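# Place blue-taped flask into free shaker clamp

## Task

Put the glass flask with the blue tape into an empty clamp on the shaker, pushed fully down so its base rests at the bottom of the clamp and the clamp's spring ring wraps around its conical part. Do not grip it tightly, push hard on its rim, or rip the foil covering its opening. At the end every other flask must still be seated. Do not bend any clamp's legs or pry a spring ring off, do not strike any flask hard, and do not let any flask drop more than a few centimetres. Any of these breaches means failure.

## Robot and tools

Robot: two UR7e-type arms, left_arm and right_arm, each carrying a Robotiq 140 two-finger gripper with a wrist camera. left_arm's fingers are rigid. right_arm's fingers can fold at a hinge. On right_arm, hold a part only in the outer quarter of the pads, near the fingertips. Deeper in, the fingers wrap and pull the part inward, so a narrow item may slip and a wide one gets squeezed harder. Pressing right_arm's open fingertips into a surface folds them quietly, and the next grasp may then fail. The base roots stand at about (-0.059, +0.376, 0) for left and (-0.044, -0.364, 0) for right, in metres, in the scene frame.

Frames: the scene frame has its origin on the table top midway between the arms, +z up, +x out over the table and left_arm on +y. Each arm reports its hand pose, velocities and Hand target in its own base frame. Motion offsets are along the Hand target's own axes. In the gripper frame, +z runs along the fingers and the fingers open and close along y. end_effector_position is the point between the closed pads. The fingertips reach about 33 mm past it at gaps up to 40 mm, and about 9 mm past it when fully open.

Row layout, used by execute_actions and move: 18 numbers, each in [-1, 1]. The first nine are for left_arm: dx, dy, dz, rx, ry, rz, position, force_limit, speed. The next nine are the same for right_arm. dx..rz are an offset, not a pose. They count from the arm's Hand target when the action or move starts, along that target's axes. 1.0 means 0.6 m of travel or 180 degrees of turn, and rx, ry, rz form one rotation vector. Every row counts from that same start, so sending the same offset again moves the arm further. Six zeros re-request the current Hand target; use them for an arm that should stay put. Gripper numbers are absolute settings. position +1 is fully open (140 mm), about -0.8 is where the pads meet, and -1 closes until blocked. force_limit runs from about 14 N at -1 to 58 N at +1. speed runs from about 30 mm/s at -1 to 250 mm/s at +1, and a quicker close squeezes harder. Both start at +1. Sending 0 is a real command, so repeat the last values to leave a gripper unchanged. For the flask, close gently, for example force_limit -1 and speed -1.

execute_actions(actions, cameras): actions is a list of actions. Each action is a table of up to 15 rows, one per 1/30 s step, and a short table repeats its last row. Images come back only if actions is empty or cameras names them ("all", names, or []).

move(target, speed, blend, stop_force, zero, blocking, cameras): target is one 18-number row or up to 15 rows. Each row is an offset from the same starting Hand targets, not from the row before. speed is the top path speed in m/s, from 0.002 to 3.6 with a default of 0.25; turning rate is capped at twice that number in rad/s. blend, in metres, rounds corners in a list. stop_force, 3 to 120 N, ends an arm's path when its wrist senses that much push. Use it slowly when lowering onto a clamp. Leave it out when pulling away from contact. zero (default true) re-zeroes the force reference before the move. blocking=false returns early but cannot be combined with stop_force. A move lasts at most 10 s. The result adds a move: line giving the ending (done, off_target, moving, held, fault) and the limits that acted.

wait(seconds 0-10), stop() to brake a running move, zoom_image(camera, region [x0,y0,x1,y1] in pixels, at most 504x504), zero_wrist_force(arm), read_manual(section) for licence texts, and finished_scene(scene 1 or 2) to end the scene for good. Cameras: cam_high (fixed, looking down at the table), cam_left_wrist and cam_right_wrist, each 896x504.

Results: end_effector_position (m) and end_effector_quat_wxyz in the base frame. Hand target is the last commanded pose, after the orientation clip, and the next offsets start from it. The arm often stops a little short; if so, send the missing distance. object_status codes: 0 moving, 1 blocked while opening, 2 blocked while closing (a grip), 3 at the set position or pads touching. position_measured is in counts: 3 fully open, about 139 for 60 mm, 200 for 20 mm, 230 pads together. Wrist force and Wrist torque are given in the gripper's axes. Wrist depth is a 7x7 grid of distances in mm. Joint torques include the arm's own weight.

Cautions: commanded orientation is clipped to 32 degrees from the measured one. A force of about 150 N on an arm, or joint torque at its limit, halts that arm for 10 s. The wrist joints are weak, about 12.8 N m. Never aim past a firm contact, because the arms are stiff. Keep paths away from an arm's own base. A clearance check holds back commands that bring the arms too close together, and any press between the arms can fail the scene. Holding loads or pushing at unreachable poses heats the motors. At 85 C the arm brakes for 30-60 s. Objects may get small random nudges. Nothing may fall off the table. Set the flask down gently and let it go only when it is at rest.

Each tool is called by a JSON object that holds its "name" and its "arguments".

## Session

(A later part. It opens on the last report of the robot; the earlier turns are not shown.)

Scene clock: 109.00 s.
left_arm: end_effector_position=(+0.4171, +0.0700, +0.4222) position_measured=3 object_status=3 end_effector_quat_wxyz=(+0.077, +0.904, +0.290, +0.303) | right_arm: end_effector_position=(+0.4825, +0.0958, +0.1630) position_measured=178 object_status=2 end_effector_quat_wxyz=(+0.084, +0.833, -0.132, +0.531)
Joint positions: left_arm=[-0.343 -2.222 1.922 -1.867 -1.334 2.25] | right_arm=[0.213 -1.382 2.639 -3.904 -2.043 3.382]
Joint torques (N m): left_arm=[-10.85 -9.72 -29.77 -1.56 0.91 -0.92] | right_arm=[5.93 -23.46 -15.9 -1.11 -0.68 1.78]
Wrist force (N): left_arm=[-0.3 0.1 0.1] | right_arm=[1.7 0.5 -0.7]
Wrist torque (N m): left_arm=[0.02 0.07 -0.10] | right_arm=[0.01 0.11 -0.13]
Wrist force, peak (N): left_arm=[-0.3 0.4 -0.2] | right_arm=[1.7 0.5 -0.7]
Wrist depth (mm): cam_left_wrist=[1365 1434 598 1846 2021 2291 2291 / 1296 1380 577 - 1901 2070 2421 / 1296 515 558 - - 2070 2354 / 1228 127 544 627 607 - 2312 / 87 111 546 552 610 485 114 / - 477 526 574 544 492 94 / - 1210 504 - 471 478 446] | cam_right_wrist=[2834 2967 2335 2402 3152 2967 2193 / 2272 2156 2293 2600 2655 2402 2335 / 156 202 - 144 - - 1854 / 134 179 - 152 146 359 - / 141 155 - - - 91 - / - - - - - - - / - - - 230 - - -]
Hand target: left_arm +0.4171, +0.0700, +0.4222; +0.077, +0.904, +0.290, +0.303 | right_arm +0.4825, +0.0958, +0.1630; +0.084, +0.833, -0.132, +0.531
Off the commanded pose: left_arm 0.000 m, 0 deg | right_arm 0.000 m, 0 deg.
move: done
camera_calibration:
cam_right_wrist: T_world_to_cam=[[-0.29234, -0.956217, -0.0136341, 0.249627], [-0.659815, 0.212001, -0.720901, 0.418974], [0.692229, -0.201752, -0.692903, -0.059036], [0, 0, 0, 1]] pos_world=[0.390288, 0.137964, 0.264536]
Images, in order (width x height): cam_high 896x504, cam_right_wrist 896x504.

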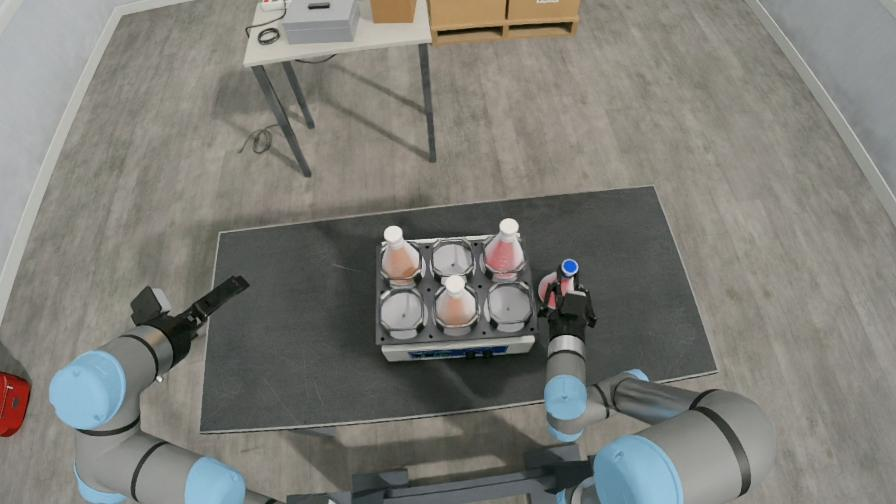

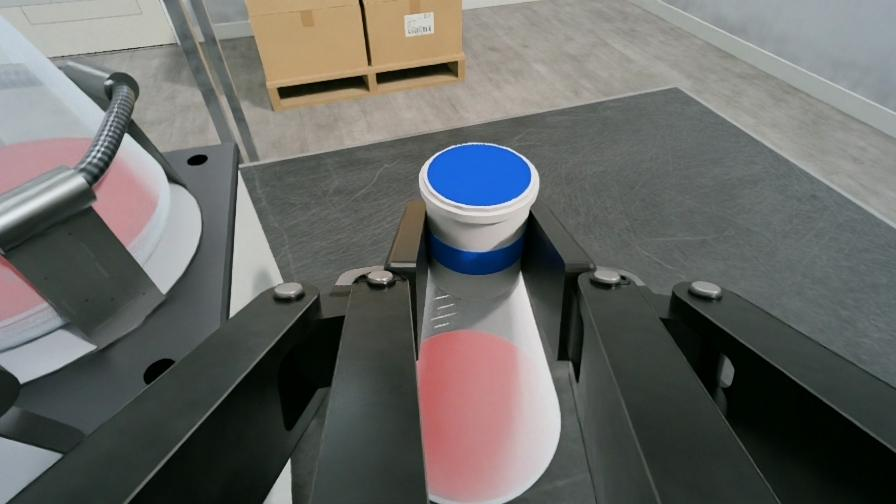

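{"name": "move", "arguments": {"target": [[0,0,0,0,0,0,1,1,1,0.0302,0,-0.0141,0,0,0,-1,-1,-1],[0,0,0,0,0,0,1,1,1,0.347,0,-0.162,0,0,0,-1,-1,-1]], "speed": [0.03,0.12], "blend": [0.005,0], "cameras": ["cam_right_wrist","cam_high"]}}

{"name": "zoom_image", "arguments": {"camera": "cam_high", "region": [420, 210, 600, 360]}}

Scene clock: 118.40 s.
left_arm: end_effector_position=(+0.4171, +0.0700, +0.4222) position_measured=3 object_status=3 end_effector_quat_wxyz=(+0.077, +0.904, +0.290, +0.303) | right_arm: end_effector_position=(+0.4825, +0.0958, +0.3928) position_measured=178 object_status=2 end_effector_quat_wxyz=(+0.084, +0.833, -0.132, +0.531)
Joint positions: left_arm=[-0.343 -2.222 1.922 -1.867 -1.334 2.25] | right_arm=[0.213 -1.995 2.288 -2.939 -2.043 3.383]
Joint torques (N m): left_arm=[-11.02 -10.45 -30.25 -1.56 1.05 -0.81] | right_arm=[-8.56 6.83 -27.04 -3.86 1.41 0.84]
Wrist force (N): left_arm=[-0.2 0.0 -0.3] | right_arm=[-2.9 0.2 2.2]
Wrist torque (N m): left_arm=[0.01 0.06 -0.10] | right_arm=[0.12 0.04 0.02]
Wrist force, peak (N): left_arm=[-0.3 0.4 -0.2] | right_arm=[-4.2 0.2 2.9]
Wrist depth (mm): cam_left_wrist=[1372 1501 - 1795 2070 2193 2291 / 1337 1395 597 624 1846 2212 2541 / 1283 - - 623 701 2070 2491 / 1246 120 545 604 663 137 2271 / 87 112 538 577 602 467 114 / - 492 514 586 540 489 94 / - 1216 497 557 485 471 -] | cam_right_wrist=[1201 1267 2272 3275 3764 2449 2802 / 1212 1547 2866 2683 3275 2967 2293 / 2314 - 2252 150 2379 2357 2293 / 2067 1955 1970 147 676 2002 2156 / 1727 - - 282 - 91 1716 / - - - 262 - - - / - - - 235 - - -]
Hand target: left_arm +0.4171, +0.0700, +0.4222; +0.077, +0.904, +0.290, +0.303 | right_arm +0.4825, +0.0958, +0.3928; +0.084, +0.833, -0.132, +0.531
Off the commanded pose: left_arm 0.000 m, 0 deg | right_arm 0.000 m, 0 deg.
move: done
camera_calibration:
cam_right_wrist: T_world_to_cam=[[-0.292273, -0.956236, -0.0137426, 0.25279], [-0.659726, 0.212006, -0.720982, 0.584641], [0.692343, -0.201657, -0.692817, 0.100093], [0, 0, 0, 1]] pos_world=[0.390288, 0.137964, 0.494336]
Images, in order (width x height): cam_high 896x504, cam_right_wrist 896x504.

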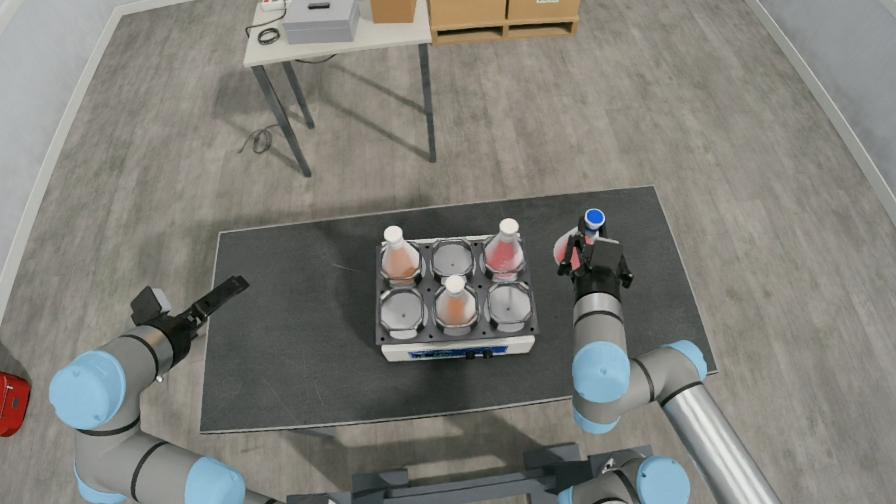

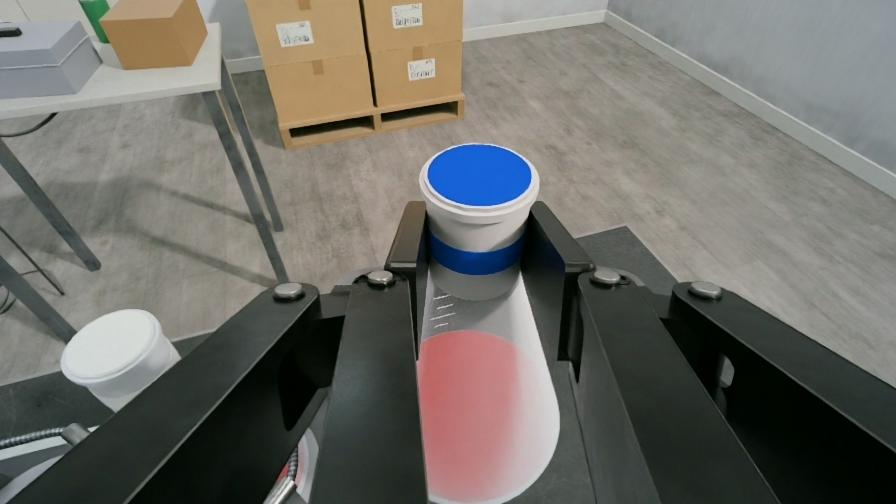

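Scaled by 2.800 from the camera's 896x504 image, which has a finer 1280x720 frame.

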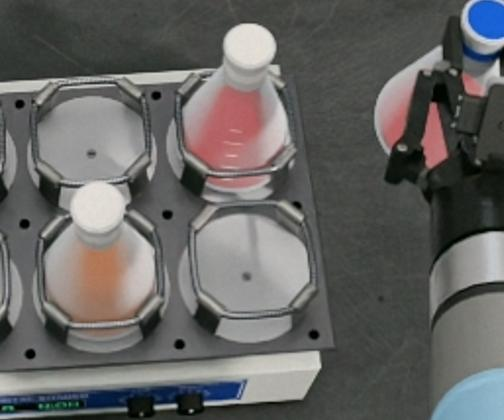

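{"name": "move", "arguments": {"target": [[0,0,0,0,0,0,1,1,1,-0.316,0,0.1477,0,0,0,-1,-1,-1],[0,0,0,0,0,0,1,1,1,-0.3465,0,0.1617,0,0,0,-1,-1,-1],[0,0,0,0,0,0,1,1,1,-0.3465,0,0.1617,0,0,0,0.4,-1,-1]], "speed": [0.12,0.02,0.02], "blend": [0.005,0,0], "cameras": ["cam_right_wrist"]}}

Scene clock: 138.60 s.
left_arm: end_effector_position=(+0.4171, +0.0700, +0.4222) position_measured=3 object_status=3 end_effector_quat_wxyz=(+0.077, +0.904, +0.290, +0.303) | right_arm: end_effector_position=(+0.4824, +0.0958, +0.1634) position_measured=78 object_status=0 end_effector_quat_wxyz=(+0.084, +0.833, -0.132, +0.531)
Joint positions: left_arm=[-0.343 -2.222 1.922 -1.867 -1.334 2.25] | right_arm=[0.213 -1.384 2.639 -3.902 -2.043 3.382]
Joint torques (N m): left_arm=[-10.63 -9.43 -29.57 -1.69 1.49 -0.83] | right_arm=[3.49 -32.68 -15.98 -1.46 0.11 -1.67]
Wrist force (N): left_arm=[-0.2 0.1 0.0] | right_arm=[-0.1 0.2 0.9]
Wrist torque (N m): left_arm=[0.02 0.07 -0.10] | right_arm=[0.12 0.14 0.04]
Wrist force, peak (N): left_arm=[-0.4 0.4 -0.2] | right_arm=[-4.3 0.1 3.0]
Wrist depth (mm): cam_left_wrist=[1402 1501 602 1807 2037 2212 2312 / 1330 1410 - 627 1901 2156 2467 / 1309 514 579 621 686 2070 2444 / 1270 121 552 597 635 137 2421 / 87 111 530 585 612 471 114 / - 480 518 559 528 486 94 / - 1222 502 558 462 467 -] | cam_right_wrist=[2771 2967 2232 2497 3275 3152 - / 2193 2293 2379 2600 - 2899 2293 / 130 206 - - 433 - 2137 / 135 180 140 151 360 125 - / - - 109 - 314 107 - / - - - 258 271 - - / - - - - - - -]
Hand target: left_arm +0.4171, +0.0700, +0.4222; +0.077, +0.904, +0.290, +0.303 | right_arm +0.4824, +0.0958, +0.1634; +0.084, +0.833, -0.132, +0.531
Off the commanded pose: left_arm 0.000 m, 0 deg | right_arm 0.000 m, 0 deg.
move: done
camera_calibration:
cam_right_wrist: T_world_to_cam=[[-0.29234, -0.956217, -0.0136341, 0.249633], [-0.659815, 0.212001, -0.720901, 0.419262], [0.692229, -0.201752, -0.692903, -0.0587588], [0, 0, 0, 1]] pos_world=[0.390288, 0.137964, 0.264936]
Images, in order (width x height): cam_right_wrist 896x504.

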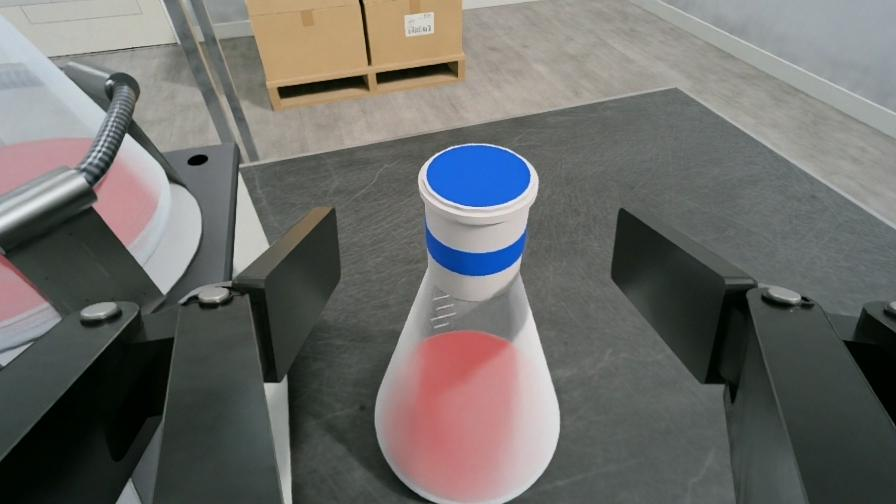

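{"name": "move", "arguments": {"target": [[0,0,0,0,0,0,1,1,1,-0.011,0,0.0015,0,0.0833,0,0.4,-1,-1],[0,0,0,0,0,0,1,1,1,-0.011,0,0.0015,0,0.0833,0,-1,-1,-1]], "speed": 0.1, "cameras": ["cam_right_wrist","cam_high"]}}

{"name": "zoom_image", "arguments": {"camera": "cam_right_wrist", "region": [230, 80, 730, 500]}}

{"name": "zoom_image", "arguments": {"camera": "cam_high", "region": [460, 220, 600, 360]}}

Scene clock: 149.70 s.
left_arm: end_effector_position=(+0.4171, +0.0700, +0.4222) position_measured=3 object_status=3 end_effector_quat_wxyz=(+0.077, +0.904, +0.290, +0.303) | right_arm: end_effector_position=(+0.4806, +0.0964, +0.1570) position_measured=178 object_status=2 end_effector_quat_wxyz=(+0.100, +0.757, -0.119, +0.635)
Joint positions: left_arm=[-0.343 -2.222 1.922 -1.867 -1.334 2.25] | right_arm=[0.271 -0.932 2.607 -4.607 -2.145 3.256]
Joint torques (N m): left_arm=[-10.63 -10.03 -28.48 -1.62 1.72 -0.72] | right_arm=[-7.68 -41.05 6.65 -4.33 1.82 1.83]
Wrist force (N): left_arm=[0.0 0.3 -0.1] | right_arm=[0.7 -0.5 1.0]
Wrist torque (N m): left_arm=[0.08 0.02 -0.09] | right_arm=[0.00 -0.04 -0.06]
Wrist force, peak (N): left_arm=[-0.3 0.5 0.1] | right_arm=[0.5 -0.2 1.5]
Wrist depth (mm): cam_left_wrist=[1365 1475 - 1944 2005 2312 2421 / 1337 1402 605 648 1959 2138 2444 / 1290 - 573 638 - 2251 2354 / 1234 121 545 604 648 136 2175 / 87 111 527 568 594 471 114 / - 463 517 559 526 485 94 / - 1264 507 534 463 475 -] | cam_right_wrist=[2741 3152 2600 2967 3603 - 2252 / 187 1218 2293 2402 4670 - 2802 / 128 225 2473 152 3363 2933 - / 134 186 - 149 138 - 2449 / 134 145 - - - 86 - / - - - - - - - / - - - 236 - - -]
Hand target: left_arm +0.4171, +0.0700, +0.4222; +0.077, +0.904, +0.290, +0.303 | right_arm +0.4806, +0.0964, +0.1570; +0.100, +0.757, -0.119, +0.635
Off the commanded pose: left_arm 0.000 m, 0 deg | right_arm 0.000 m, 0 deg.
move: done
camera_calibration:
cam_right_wrist: T_world_to_cam=[[-0.289517, -0.957132, -0.00885872, 0.247553], [-0.459953, 0.147233, -0.875651, 0.34777], [0.839418, -0.249441, -0.482862, -0.160855], [0, 0, 0, 1]] pos_world=[0.366653, 0.145613, 0.229048]
Images, in order (width x height): cam_high 896x504, cam_right_wrist 896x504.

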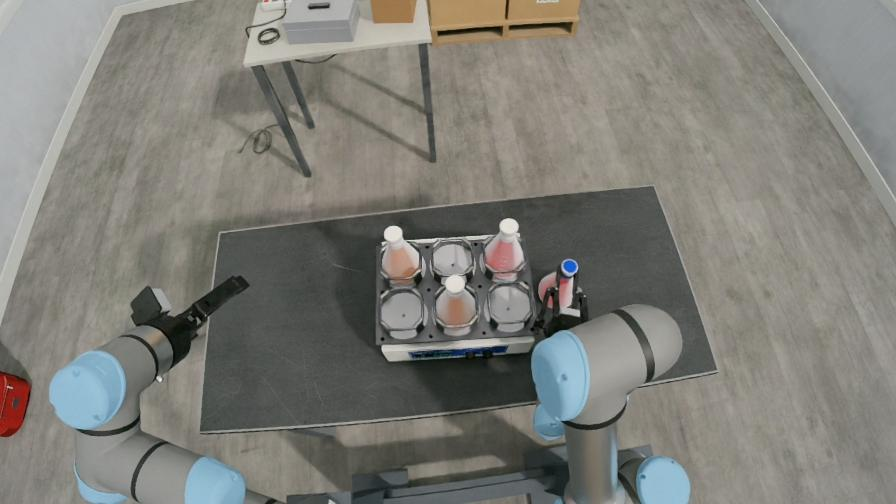

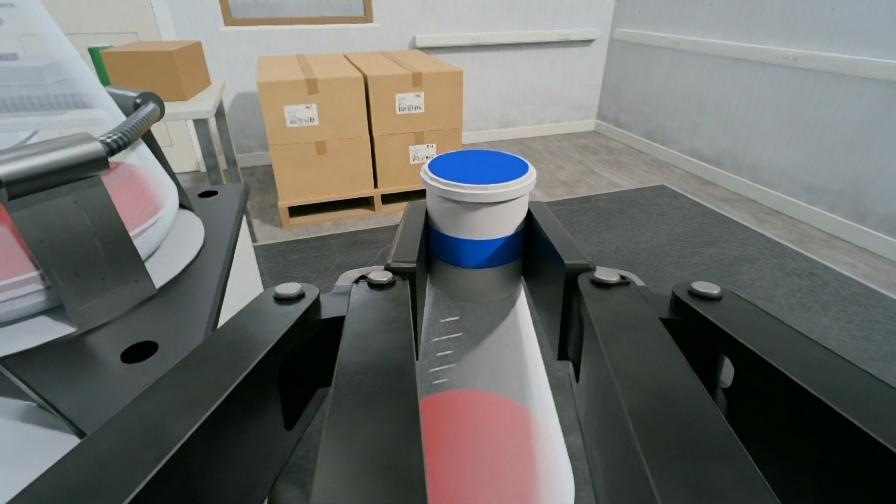

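Scaled by 1.008 from the camera's 896x504 image, which has a finer 1280x720 frame.

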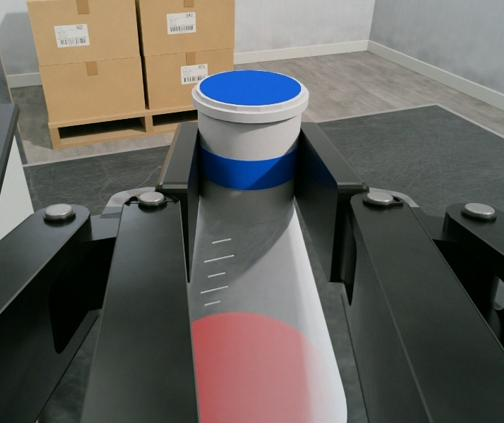

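Scaled by 3.600 from the camera's 896x504 image, which has a finer 1280x720 frame.

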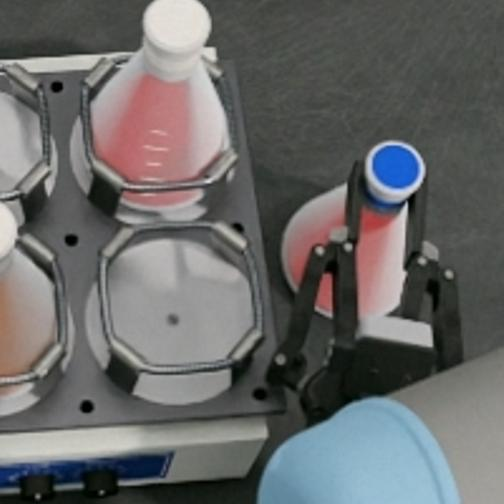

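{"name": "move", "arguments": {"target": [[0,0,0,0,0,0,1,1,1,0.0328,0,-0.0058,0,0,0,-1,-1,-1],[0,0,0,0,0,0,1,1,1,0.3825,0,-0.0676,0,0,0,-1,-1,-1],[0,0,0,0,0,0,1,1,1,0.3313,-0.2043,-0.2615,0.0985,0,-0.0174,-1,-1,-1]], "speed": [0.03,0.12,0.12], "blend": [0.005,0.01,0], "cameras": ["all"]}}

{"name": "zoom_image", "arguments": {"camera": "cam_high", "region": [420, 210, 600, 360]}}

Scene clock: 162.23 s.
left_arm: end_effector_position=(+0.4171, +0.0700, +0.4222) position_measured=3 object_status=3 end_effector_quat_wxyz=(+0.077, +0.904, +0.290, +0.303) | right_arm: end_effector_position=(+0.4044, +0.2500, +0.3801) position_measured=178 object_status=2 end_effector_quat_wxyz=(+0.000, +0.766, +0.000, +0.643)
Joint positions: left_arm=[-0.343 -2.222 1.922 -1.867 -1.334 2.25] | right_arm=[0.677 -1.81 2.463 -3.572 -2.235 3.281]
Joint torques (N m): left_arm=[-10.65 -9.58 -29.44 -1.78 2 -0.68] | right_arm=[2.31 -23.9 -16.24 -1.26 1.91 -0.98]
Wrist force (N): left_arm=[-0.2 0.3 -0.2] | right_arm=[-3.0 -0.4 1.9]
Wrist torque (N m): left_arm=[0.07 0.06 -0.10] | right_arm=[0.04 -0.05 -0.05]
Wrist force, peak (N): left_arm=[-0.5 0.1 -0.1] | right_arm=[-4.4 -0.3 1.9]
Wrist depth (mm): cam_left_wrist=[1380 1483 626 1807 2037 2271 2376 / 1323 1426 - 635 2021 2175 2354 / 1296 510 - 618 658 2121 2271 / 1240 127 - 600 651 137 2312 / 87 104 546 572 623 469 114 / - 472 510 - 500 485 94 / - 1216 492 - 466 470 -] | cam_right_wrist=[- 3455 3233 - 3002 - - / - 4348 1751 2522 2600 - - / 2802 1659 3318 152 2712 3552 3821 / 2497 2497 2899 147 2683 3275 2834 / 2335 - - 2034 - 91 2193 / - - - - - - - / - - - 227 - - -]
Hand target: left_arm +0.4171, +0.0700, +0.4222; +0.077, +0.904, +0.290, +0.303 | right_arm +0.4043, +0.2500, +0.3801; +0.000, +0.766, +0.000, +0.643
Off the commanded pose: left_arm 0.000 m, 0 deg | right_arm 0.000 m, 0 deg.
move: done
camera_calibration:
cam_left_wrist: T_world_to_cam=[[0.463425, -0.835307, 0.295804, -0.247482], [-0.818268, -0.531507, -0.218948, 0.477725], [0.34011, -0.140581, -0.929818, 0.406953], [0, 0, 0, 1]] pos_world=[0.367188, 0.1044, 0.556195]
cam_right_wrist: T_world_to_cam=[[0.0202252, -0.999755, -0.00900601, 0.259927], [-0.482925, -0.00188153, -0.87566, 0.532077], [0.875428, 0.0220597, -0.482845, -0.0333676], [0, 0, 0, 1]] pos_world=[0.280907, 0.261601, 0.452148]

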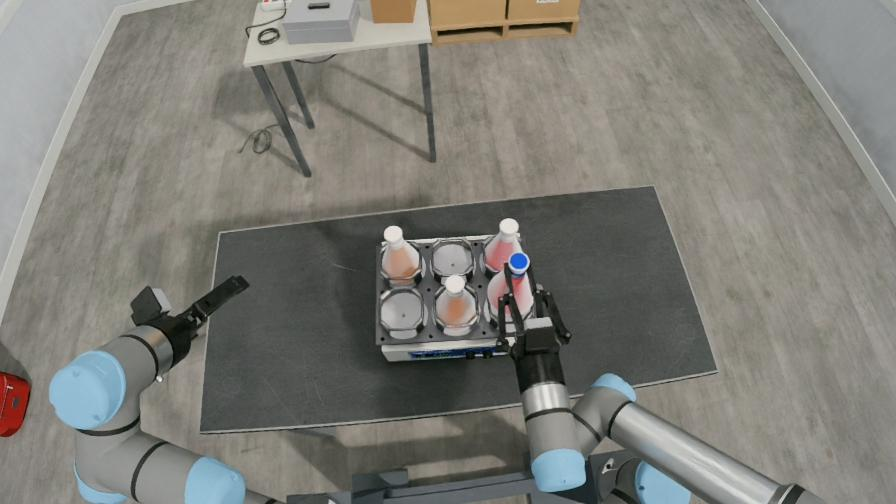

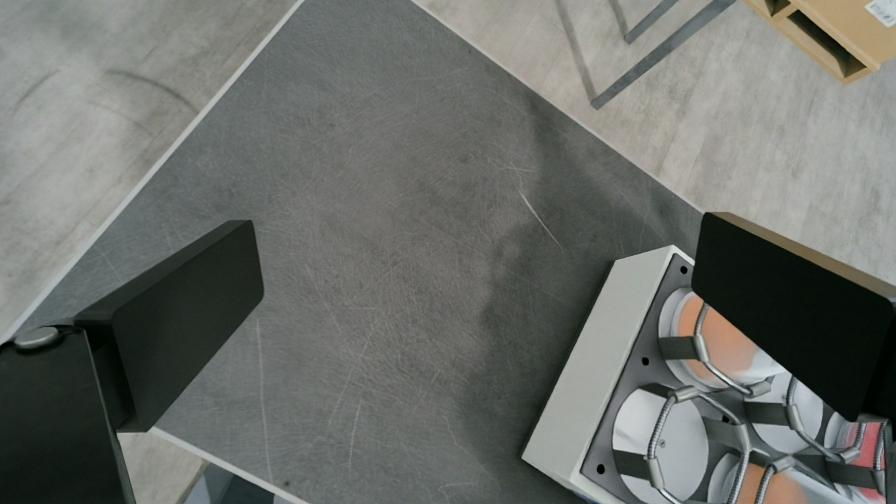

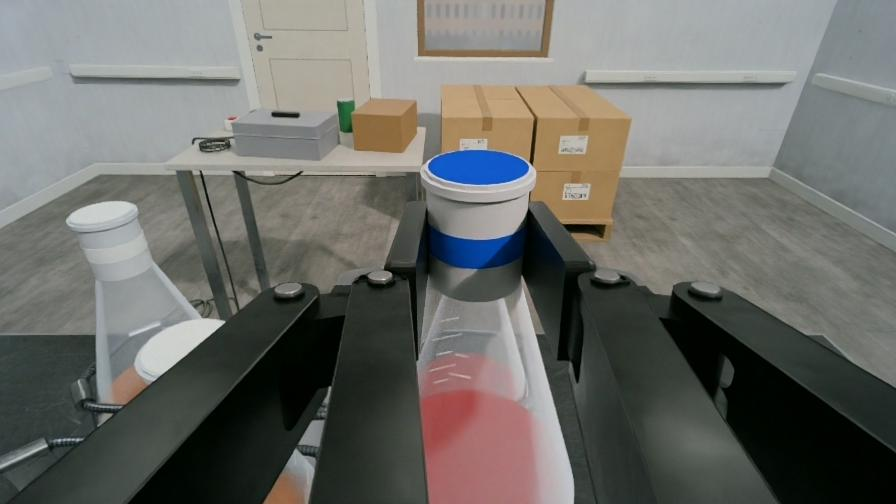

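Scaled by 2.800 from the camera's 896x504 image, which has a finer 1280x720 frame.

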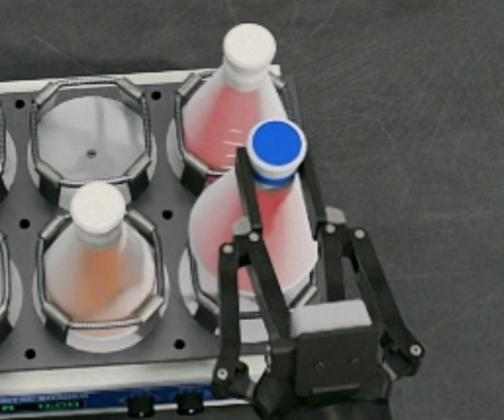

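{"name": "move", "arguments": {"target": [[0,0,0,0,0,0,1,1,1,0.0006,0.0092,0.0033,0,0,0,-1,-1,-1],[0,0,0,0,0,0,1,1,1,-0.0815,0.0092,0.0178,0,0,0,-1,-1,-1]], "speed": 0.03, "stop_force": 6, "cameras": ["cam_high","cam_right_wrist"]}}

{"name": "zoom_image", "arguments": {"camera": "cam_high", "region": [460, 230, 560, 350]}}

Scene clock: 171.53 s.
left_arm: end_effector_position=(+0.4171, +0.0700, +0.4222) position_measured=3 object_status=3 end_effector_quat_wxyz=(+0.077, +0.904, +0.290, +0.303) | right_arm: end_effector_position=(+0.4063, +0.2445, +0.3447) position_measured=178 object_status=2 end_effector_quat_wxyz=(+0.000, +0.766, +0.000, +0.643)
Joint positions: left_arm=[-0.343 -2.222 1.922 -1.867 -1.334 2.25] | right_arm=[0.653 -1.732 2.528 -3.719 -2.211 3.274]
Joint torques (N m): left_arm=[-10.46 -9.46 -28.87 -1.76 2.13 -0.73] | right_arm=[-1.21 -1.38 -20.28 -5.38 -1.07 1.32]
Wrist force (N): left_arm=[-0.2 0.2 0.0] | right_arm=[-2.3 -0.1 1.5]
Wrist torque (N m): left_arm=[0.05 0.06 -0.10] | right_arm=[0.22 -0.06 0.00]
Wrist force, peak (N): left_arm=[-0.2 0.4 -0.2] | right_arm=[9.0 -1.3 -3.2]
Wrist depth (mm): cam_left_wrist=[1387 1458 - 1699 2021 2291 2398 / 1358 1442 - 635 1929 2156 2541 / 1303 522 591 612 697 2037 2193 / 1240 121 524 551 653 137 2291 / 87 111 515 607 626 467 114 / - 481 513 570 498 482 94 / - 1240 508 557 478 469 -] | cam_right_wrist=[3408 3880 3275 - - 3503 - / 3408 3363 1681 2866 2655 - - / 285 3152 3503 150 2683 3941 - / 2600 2741 2771 149 2547 2712 2802 / 640 - - 363 - 91 2252 / - - - - - - - / - - - 228 - - -]
Hand target: left_arm +0.4171, +0.0700, +0.4222; +0.077, +0.904, +0.290, +0.303 | right_arm +0.4063, +0.2445, +0.3447; +0.000, +0.766, +0.000, +0.643 (not the last commanded pose)
Off the commanded pose: left_arm 0.000 m, 0 deg | right_arm 0.015 m, 0 deg.
move: contact (right_arm); path passed 1 of 2 targets
camera_calibration:
cam_right_wrist: T_world_to_cam=[[0.0205343, -0.999748, -0.00906947, 0.254008], [-0.483, -0.0019772, -0.875618, 0.502014], [0.875379, 0.0223608, -0.482919, -0.0520338], [0, 0, 0, 1]] pos_world=[0.282806, 0.2561, 0.416748]
Images, in order (width x height): cam_high 896x504, cam_right_wrist 896x504.

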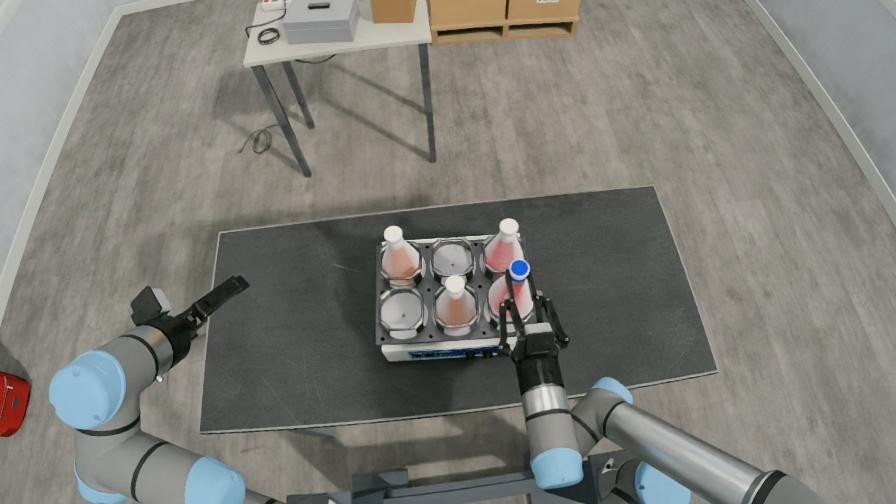

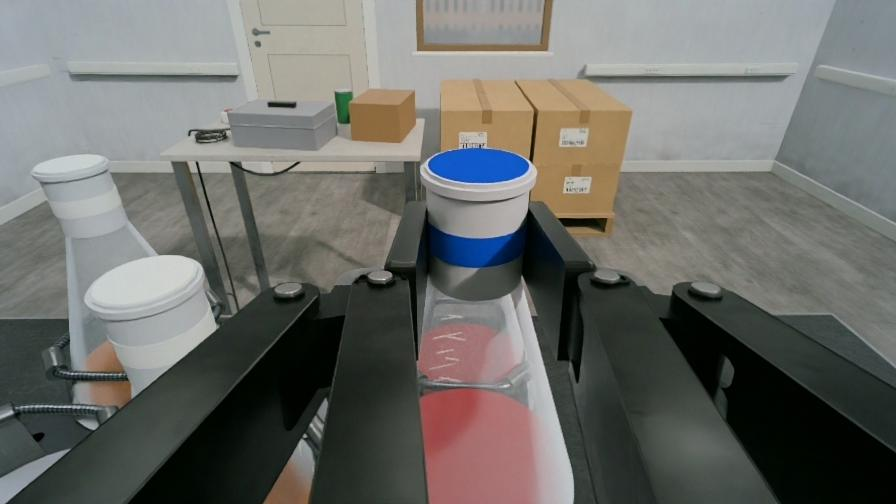

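Scaled by 4.200 from the camera's 896x504 image, which has a finer 1280x720 frame.

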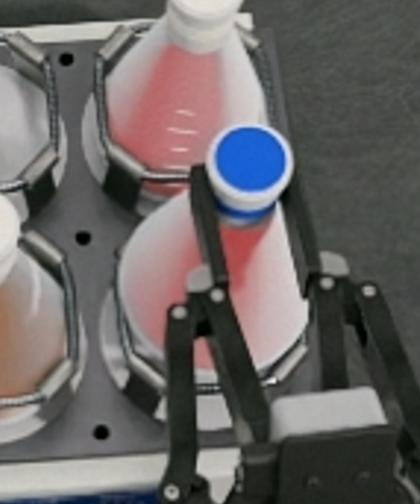

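{"name": "move", "arguments": {"target": [[0,0,0,0,0,0,1,1,1,-0.0007,-0.0017,-0.0041,0,0,0,-1,-1,-1],[0,0,0,0,0,0,1,1,1,-0.0335,-0.0017,0.0017,0,0,0,-1,-1,-1]], "speed": 0.015, "stop_force": 12, "cameras": ["cam_high","cam_right_wrist"]}}

{"name": "zoom_image", "arguments": {"camera": "cam_high", "region": [460, 230, 560, 350]}}

Scene clock: 178.50 s.
left_arm: end_effector_position=(+0.4171, +0.0700, +0.4222) position_measured=3 object_status=3 end_effector_quat_wxyz=(+0.077, +0.904, +0.290, +0.303) | right_arm: end_effector_position=(+0.4038, +0.2455, +0.3399) position_measured=178 object_status=2 end_effector_quat_wxyz=(+0.000, +0.766, +0.000, +0.643)
Joint positions: left_arm=[-0.343 -2.222 1.922 -1.867 -1.334 2.25] | right_arm=[0.663 -1.718 2.536 -3.739 -2.221 3.277]
Joint torques (N m): left_arm=[-10.08 -9 -27.84 -1.74 2.28 -0.77] | right_arm=[1.97 -21.95 -16.87 -3.23 -1.02 -0.36]
Wrist force (N): left_arm=[0.0 -0.1 -0.2] | right_arm=[1.5 -1.1 -0.2]
Wrist torque (N m): left_arm=[-0.02 0.01 -0.10] | right_arm=[0.29 0.09 0.07]
Wrist force, peak (N): left_arm=[-0.6 -0.1 -0.3] | right_arm=[9.6 -2.2 -3.3]
Wrist depth (mm): cam_left_wrist=[1358 1510 611 1711 1989 2251 2376 / 1323 1380 581 614 1944 2156 2376 / 1296 534 558 - 703 2138 2291 / 1240 128 541 621 618 137 2251 / 87 111 531 573 610 470 114 / - 481 525 - 525 489 94 / - 1166 511 552 462 472 -] | cam_right_wrist=[3275 2899 3363 - - - 2967 / 5366 1704 1617 2573 2627 - 4003 / 291 3408 3318 149 2627 3880 2834 / 2627 2522 2712 147 2547 2712 2802 / - 169 - 380 - 91 2232 / - - - - - - - / - - - 227 - - -]
Hand target: left_arm +0.4171, +0.0700, +0.4222; +0.077, +0.904, +0.290, +0.303 | right_arm +0.4038, +0.2455, +0.3399; +0.000, +0.766, +0.000, +0.643 (not the last commanded pose)
Off the commanded pose: left_arm 0.000 m, 0 deg | right_arm 0.015 m, 0 deg.
move: contact (right_arm); path passed 1 of 2 targets
camera_calibration:
cam_right_wrist: T_world_to_cam=[[0.0206111, -0.999744, -0.00933762, 0.255106], [-0.482805, -0.0017744, -0.875726, 0.496495], [0.875485, 0.0225579, -0.482718, -0.0522615], [0, 0, 0, 1]] pos_world=[0.280207, 0.257101, 0.411948]
Images, in order (width x height): cam_high 896x504, cam_right_wrist 896x504.

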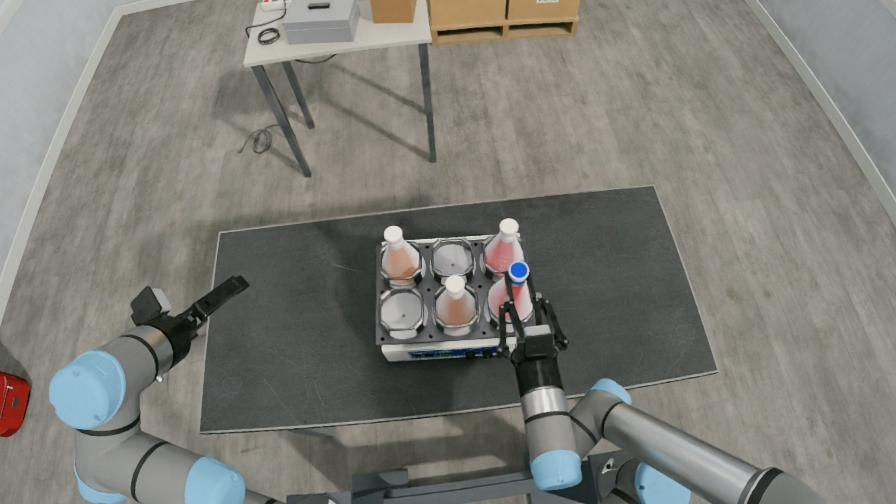

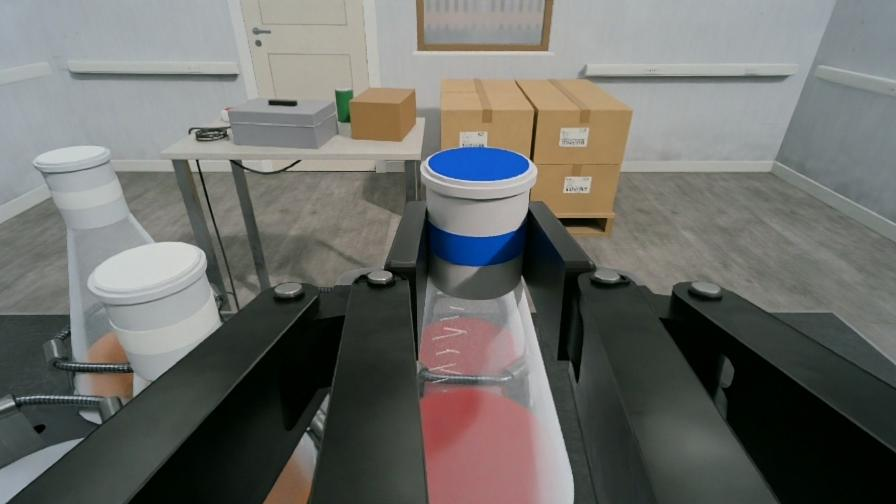

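Scaled by 4.200 from the camera's 896x504 image, which has a finer 1280x720 frame.

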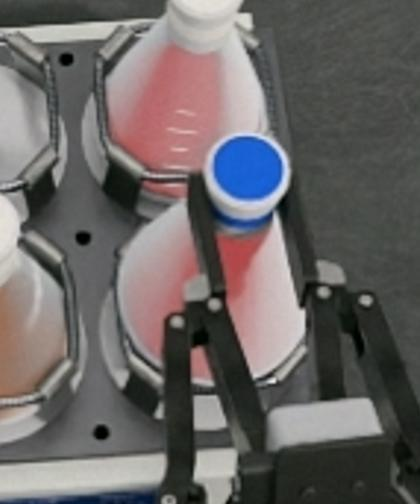

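{"name": "move", "arguments": {"target": [[0,0,0,0,0,0,1,1,1,-0.0009,-0.0033,-0.0049,0,0,0,-1,-1,-1],[0,0,0,0,0,0,1,1,1,-0.0337,-0.0033,0.0009,0,0,0,-1,-1,-1]], "speed": 0.012, "stop_force": 22, "cameras": ["cam_high","cam_right_wrist"]}}

{"name": "zoom_image", "arguments": {"camera": "cam_high", "region": [460, 230, 560, 350]}}

Scene clock: 183.70 s.
left_arm: end_effector_position=(+0.4171, +0.0700, +0.4222) position_measured=3 object_status=3 end_effector_quat_wxyz=(+0.077, +0.904, +0.290, +0.303) | right_arm: end_effector_position=(+0.4008, +0.2475, +0.3288) position_measured=178 object_status=2 end_effector_quat_wxyz=(-0.001, +0.766, +0.000, +0.643)
Joint positions: left_arm=[-0.343 -2.222 1.922 -1.867 -1.334 2.25] | right_arm=[0.678 -1.682 2.55 -3.786 -2.235 3.281]
Joint torques (N m): left_arm=[-10.25 -9.3 -26.56 -1.95 2.25 -0.72] | right_arm=[-8.2 -15.5 -14.1 1.05 1.94 -0.55]
Wrist force (N): left_arm=[-0.1 0.3 -0.1] | right_arm=[18.2 -1.0 -2.4]
Wrist torque (N m): left_arm=[0.06 0.03 -0.10] | right_arm=[0.23 0.47 -0.05]
Wrist force, peak (N): left_arm=[-0.3 -0.1 -0.4] | right_arm=[25.6 -1.7 -4.7]
Wrist depth (mm): cam_left_wrist=[1337 1501 607 1887 2005 2231 2398 / 1344 1337 - - 2005 2121 2467 / 1303 - 564 626 - 1974 2333 / 1216 121 546 597 650 137 2175 / 87 104 539 573 602 470 114 / - 483 - 538 544 487 94 / - 1205 497 546 453 475 -] | cam_right_wrist=[- 3363 3275 - - 4203 - / 3503 1519 1659 2379 2712 3152 - / 287 3002 3709 143 2600 3880 4504 / 2655 2497 2834 149 2522 2627 2899 / 621 170 - - - 91 2357 / - - - - - - - / - - - 217 - - -]
Hand target: left_arm +0.4171, +0.0700, +0.4222; +0.077, +0.904, +0.290, +0.303 | right_arm +0.4008, +0.2475, +0.3288; -0.001, +0.766, +0.000, +0.643 (not the last commanded pose)
Off the commanded pose: left_arm 0.000 m, 0 deg | right_arm 0.009 m, 0 deg.
move: contact (right_arm); path passed 1 of 2 targets
camera_calibration:
cam_right_wrist: T_world_to_cam=[[0.0206, -0.999742, -0.00955902, 0.257056], [-0.48273, -0.00157317, -0.875768, 0.485274], [0.875527, 0.0226553, -0.482638, -0.0551051], [0, 0, 0, 1]] pos_world=[0.277207, 0.259001, 0.400849]
Images, in order (width x height): cam_high 896x504, cam_right_wrist 896x504.

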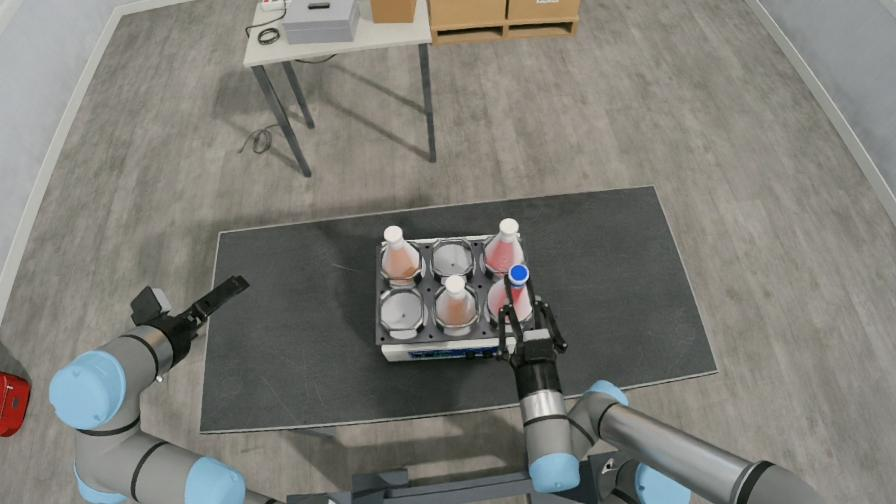

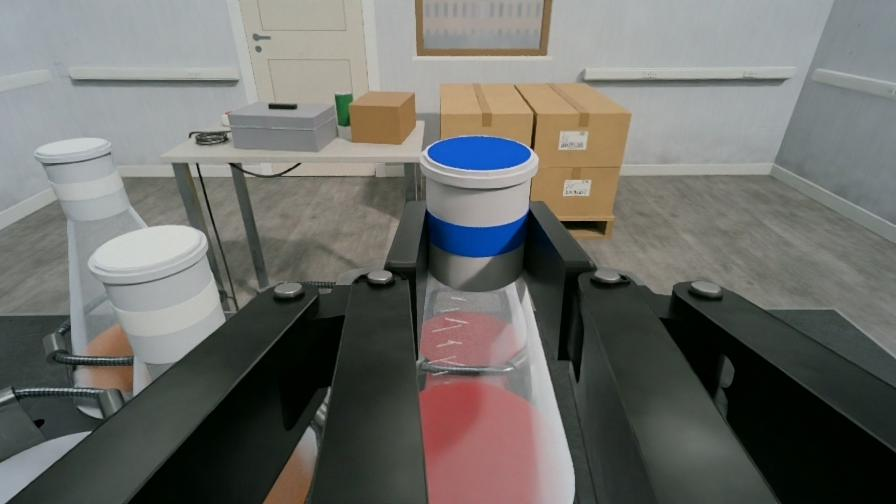

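Scaled by 4.200 from the camera's 896x504 image, which has a finer 1280x720 frame.

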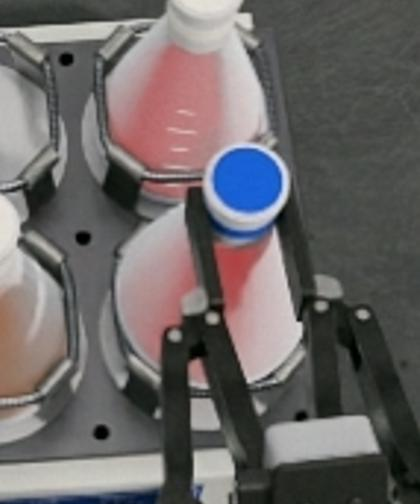

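{"name": "move", "arguments": {"target": [-0.0492,-0.0008,0.0087,0,0,0,1,1,1,0,0,0,0,0,0,0,0,0], "speed": 0.01, "stop_force": 3}}

Scene clock: 192.03 s.
left_arm: end_effector_position=(+0.4008, +0.0537, +0.4029) position_measured=3 object_status=3 end_effector_quat_wxyz=(+0.077, +0.904, +0.290, +0.303) | right_arm: end_effector_position=(+0.4008, +0.2475, +0.3288) position_measured=129 object_status=3 end_effector_quat_wxyz=(-0.001, +0.766, +0.000, +0.643)
Joint positions: left_arm=[-0.457 -2.296 1.988 -1.833 -1.272 2.152] | right_arm=[0.678 -1.682 2.55 -3.786 -2.235 3.281]
Joint torques (N m): left_arm=[12.96 18.2 -32.9 -5.42 -1.1 1.1] | right_arm=[4.03 -16.19 -22.05 -4.56 -2.83 1.62]
Wrist force (N): left_arm=[0.1 0.1 0.0] | right_arm=[0.9 0.0 2.2]
Wrist torque (N m): left_arm=[0.02 0.02 0.09] | right_arm=[0.13 -0.09 -0.06]
Wrist force, peak (N): left_arm=[-0.3 0.4 -0.2] | right_arm=[18.4 -0.9 -2.6]
Wrist depth (mm): cam_left_wrist=[1387 1501 - 1820 2005 2212 2376 / 1309 1395 570 573 692 2212 2491 / 1246 507 587 564 648 2193 2231 / 1111 127 - 578 634 137 2103 / 87 111 - 564 589 473 114 / - 466 494 559 491 467 94 / - 1216 481 524 469 440 -] | cam_right_wrist=[3603 3152 3318 2866 - 2771 - / 2933 3408 1528 2425 2497 - - / 287 3408 3233 135 2683 3655 2899 / 167 183 147 150 147 2712 2712 / - - - 374 309 - 2174 / - - - 251 - - - / - - - - - - -]
Hand target: left_arm +0.4008, +0.0537, +0.4029; +0.077, +0.904, +0.290, +0.303 | right_arm +0.4008, +0.2475, +0.3288; -0.001, +0.766, +0.000, +0.643
Off the commanded pose: left_arm 0.000 m, 0 deg | right_arm 0.000 m, 0 deg.
move: done

{"name": "wait", "arguments": {"seconds": 0, "cameras": ["cam_high","cam_right_wrist"]}}

{"name": "zoom_image", "arguments": {"camera": "cam_right_wrist", "region": [280, 100, 700, 504]}}

{"name": "zoom_image", "arguments": {"camera": "cam_high", "region": [460, 230, 560, 350]}}

Scene clock: 193.77 s.
left_arm: end_effector_position=(+0.4008, +0.0537, +0.4029) position_measured=3 object_status=3 end_effector_quat_wxyz=(+0.077, +0.904, +0.290, +0.303) | right_arm: end_effector_position=(+0.4008, +0.2475, +0.3288) position_measured=129 object_status=3 end_effector_quat_wxyz=(-0.001, +0.766, +0.000, +0.643)
Joint positions: left_arm=[-0.457 -2.296 1.988 -1.833 -1.272 2.152] | right_arm=[0.678 -1.682 2.55 -3.786 -2.235 3.281]
Joint torques (N m): left_arm=[12.4 18.54 -32.7 -5.38 -1.05 1.11] | right_arm=[3.73 -16.08 -21.95 -4.57 -2.84 1.52]
Wrist force (N): left_arm=[0.1 0.4 0.1] | right_arm=[0.8 0.3 2.4]
Wrist torque (N m): left_arm=[0.10 0.00 0.08] | right_arm=[0.19 -0.07 -0.07]
Wrist force, peak (N): left_arm=[0.2 0.5 0.0] | right_arm=[0.6 0.4 2.6]
Wrist depth (mm): cam_left_wrist=[1351 1434 572 634 1944 2212 2376 / 1351 538 559 - 2156 2138 2354 / 1258 502 534 650 646 2086 2231 / 467 127 527 - - 136 2156 / 87 111 - 565 590 466 114 / - 473 497 560 509 461 94 / - 1228 471 515 489 443 -] | cam_right_wrist=[3275 2834 3318 - 3275 3192 - / 3603 1484 1586 3076 2547 - 3363 / 286 3114 3002 135 2741 3709 2497 / - 179 147 152 151 2834 2741 / - - - 357 309 - 2156 / - - - 298 320 - - / - - - - 223 - -]
Hand target: left_arm +0.4008, +0.0537, +0.4029; +0.077, +0.904, +0.290, +0.303 | right_arm +0.4008, +0.2475, +0.3288; -0.001, +0.766, +0.000, +0.643
Tool commands: left_gripper/position=+1.0 left_gripper/force_limit=+1.0 left_gripper/speed=+1.0 right_gripper/position=+0.0 right_gripper/force_limit=+0.0 right_gripper/speed=+0.0
Off the commanded pose: left_arm 0.000 m, 0 deg | right_arm 0.000 m, 0 deg.
camera_calibration:
cam_right_wrist: T_world_to_cam=[[0.0206, -0.999742, -0.00955902, 0.257056], [-0.48273, -0.00157317, -0.875768, 0.485274], [0.875527, 0.0226553, -0.482638, -0.0551051], [0, 0, 0, 1]] pos_world=[0.277207, 0.259001, 0.400849]
Images, in order (width x height): cam_high 896x504, cam_right_wrist 896x504.

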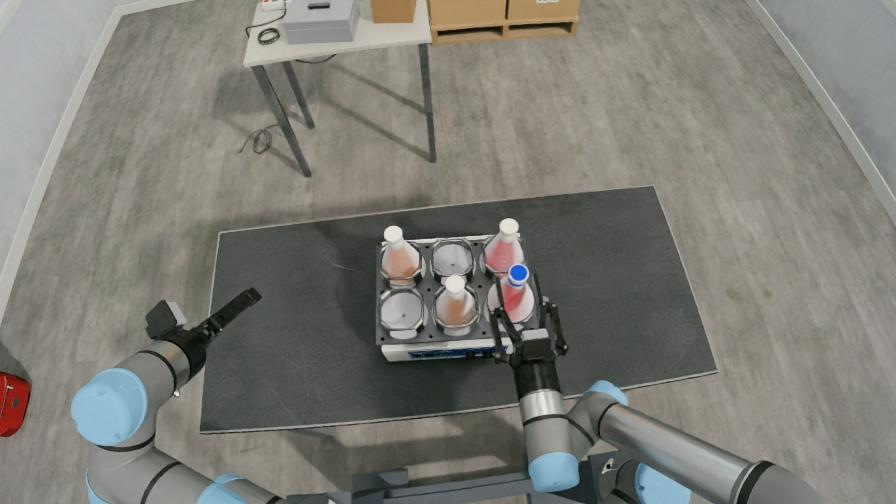

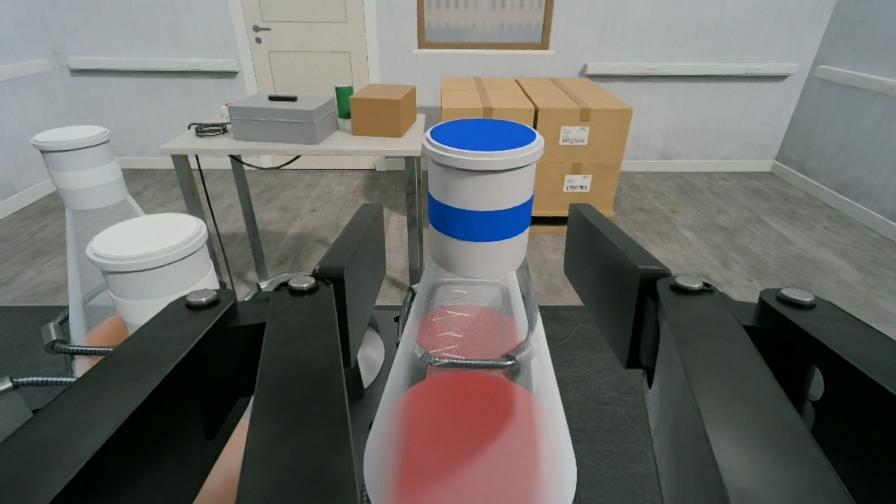

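Scaled by 1.200 from the camera's 896x504 image, which has a finer 1280x720 frame.

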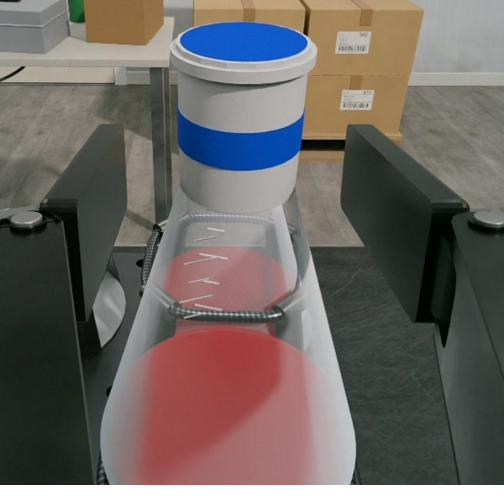

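Scaled by 4.200 from the camera's 896x504 image, which has a finer 1280x720 frame.

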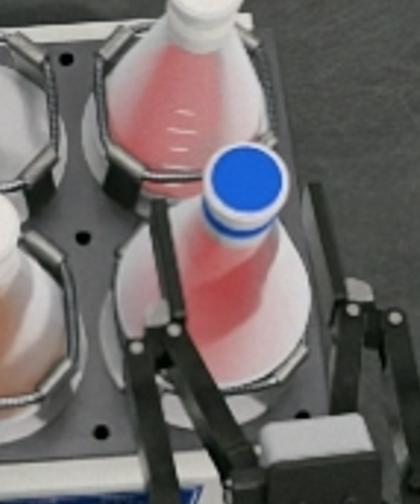

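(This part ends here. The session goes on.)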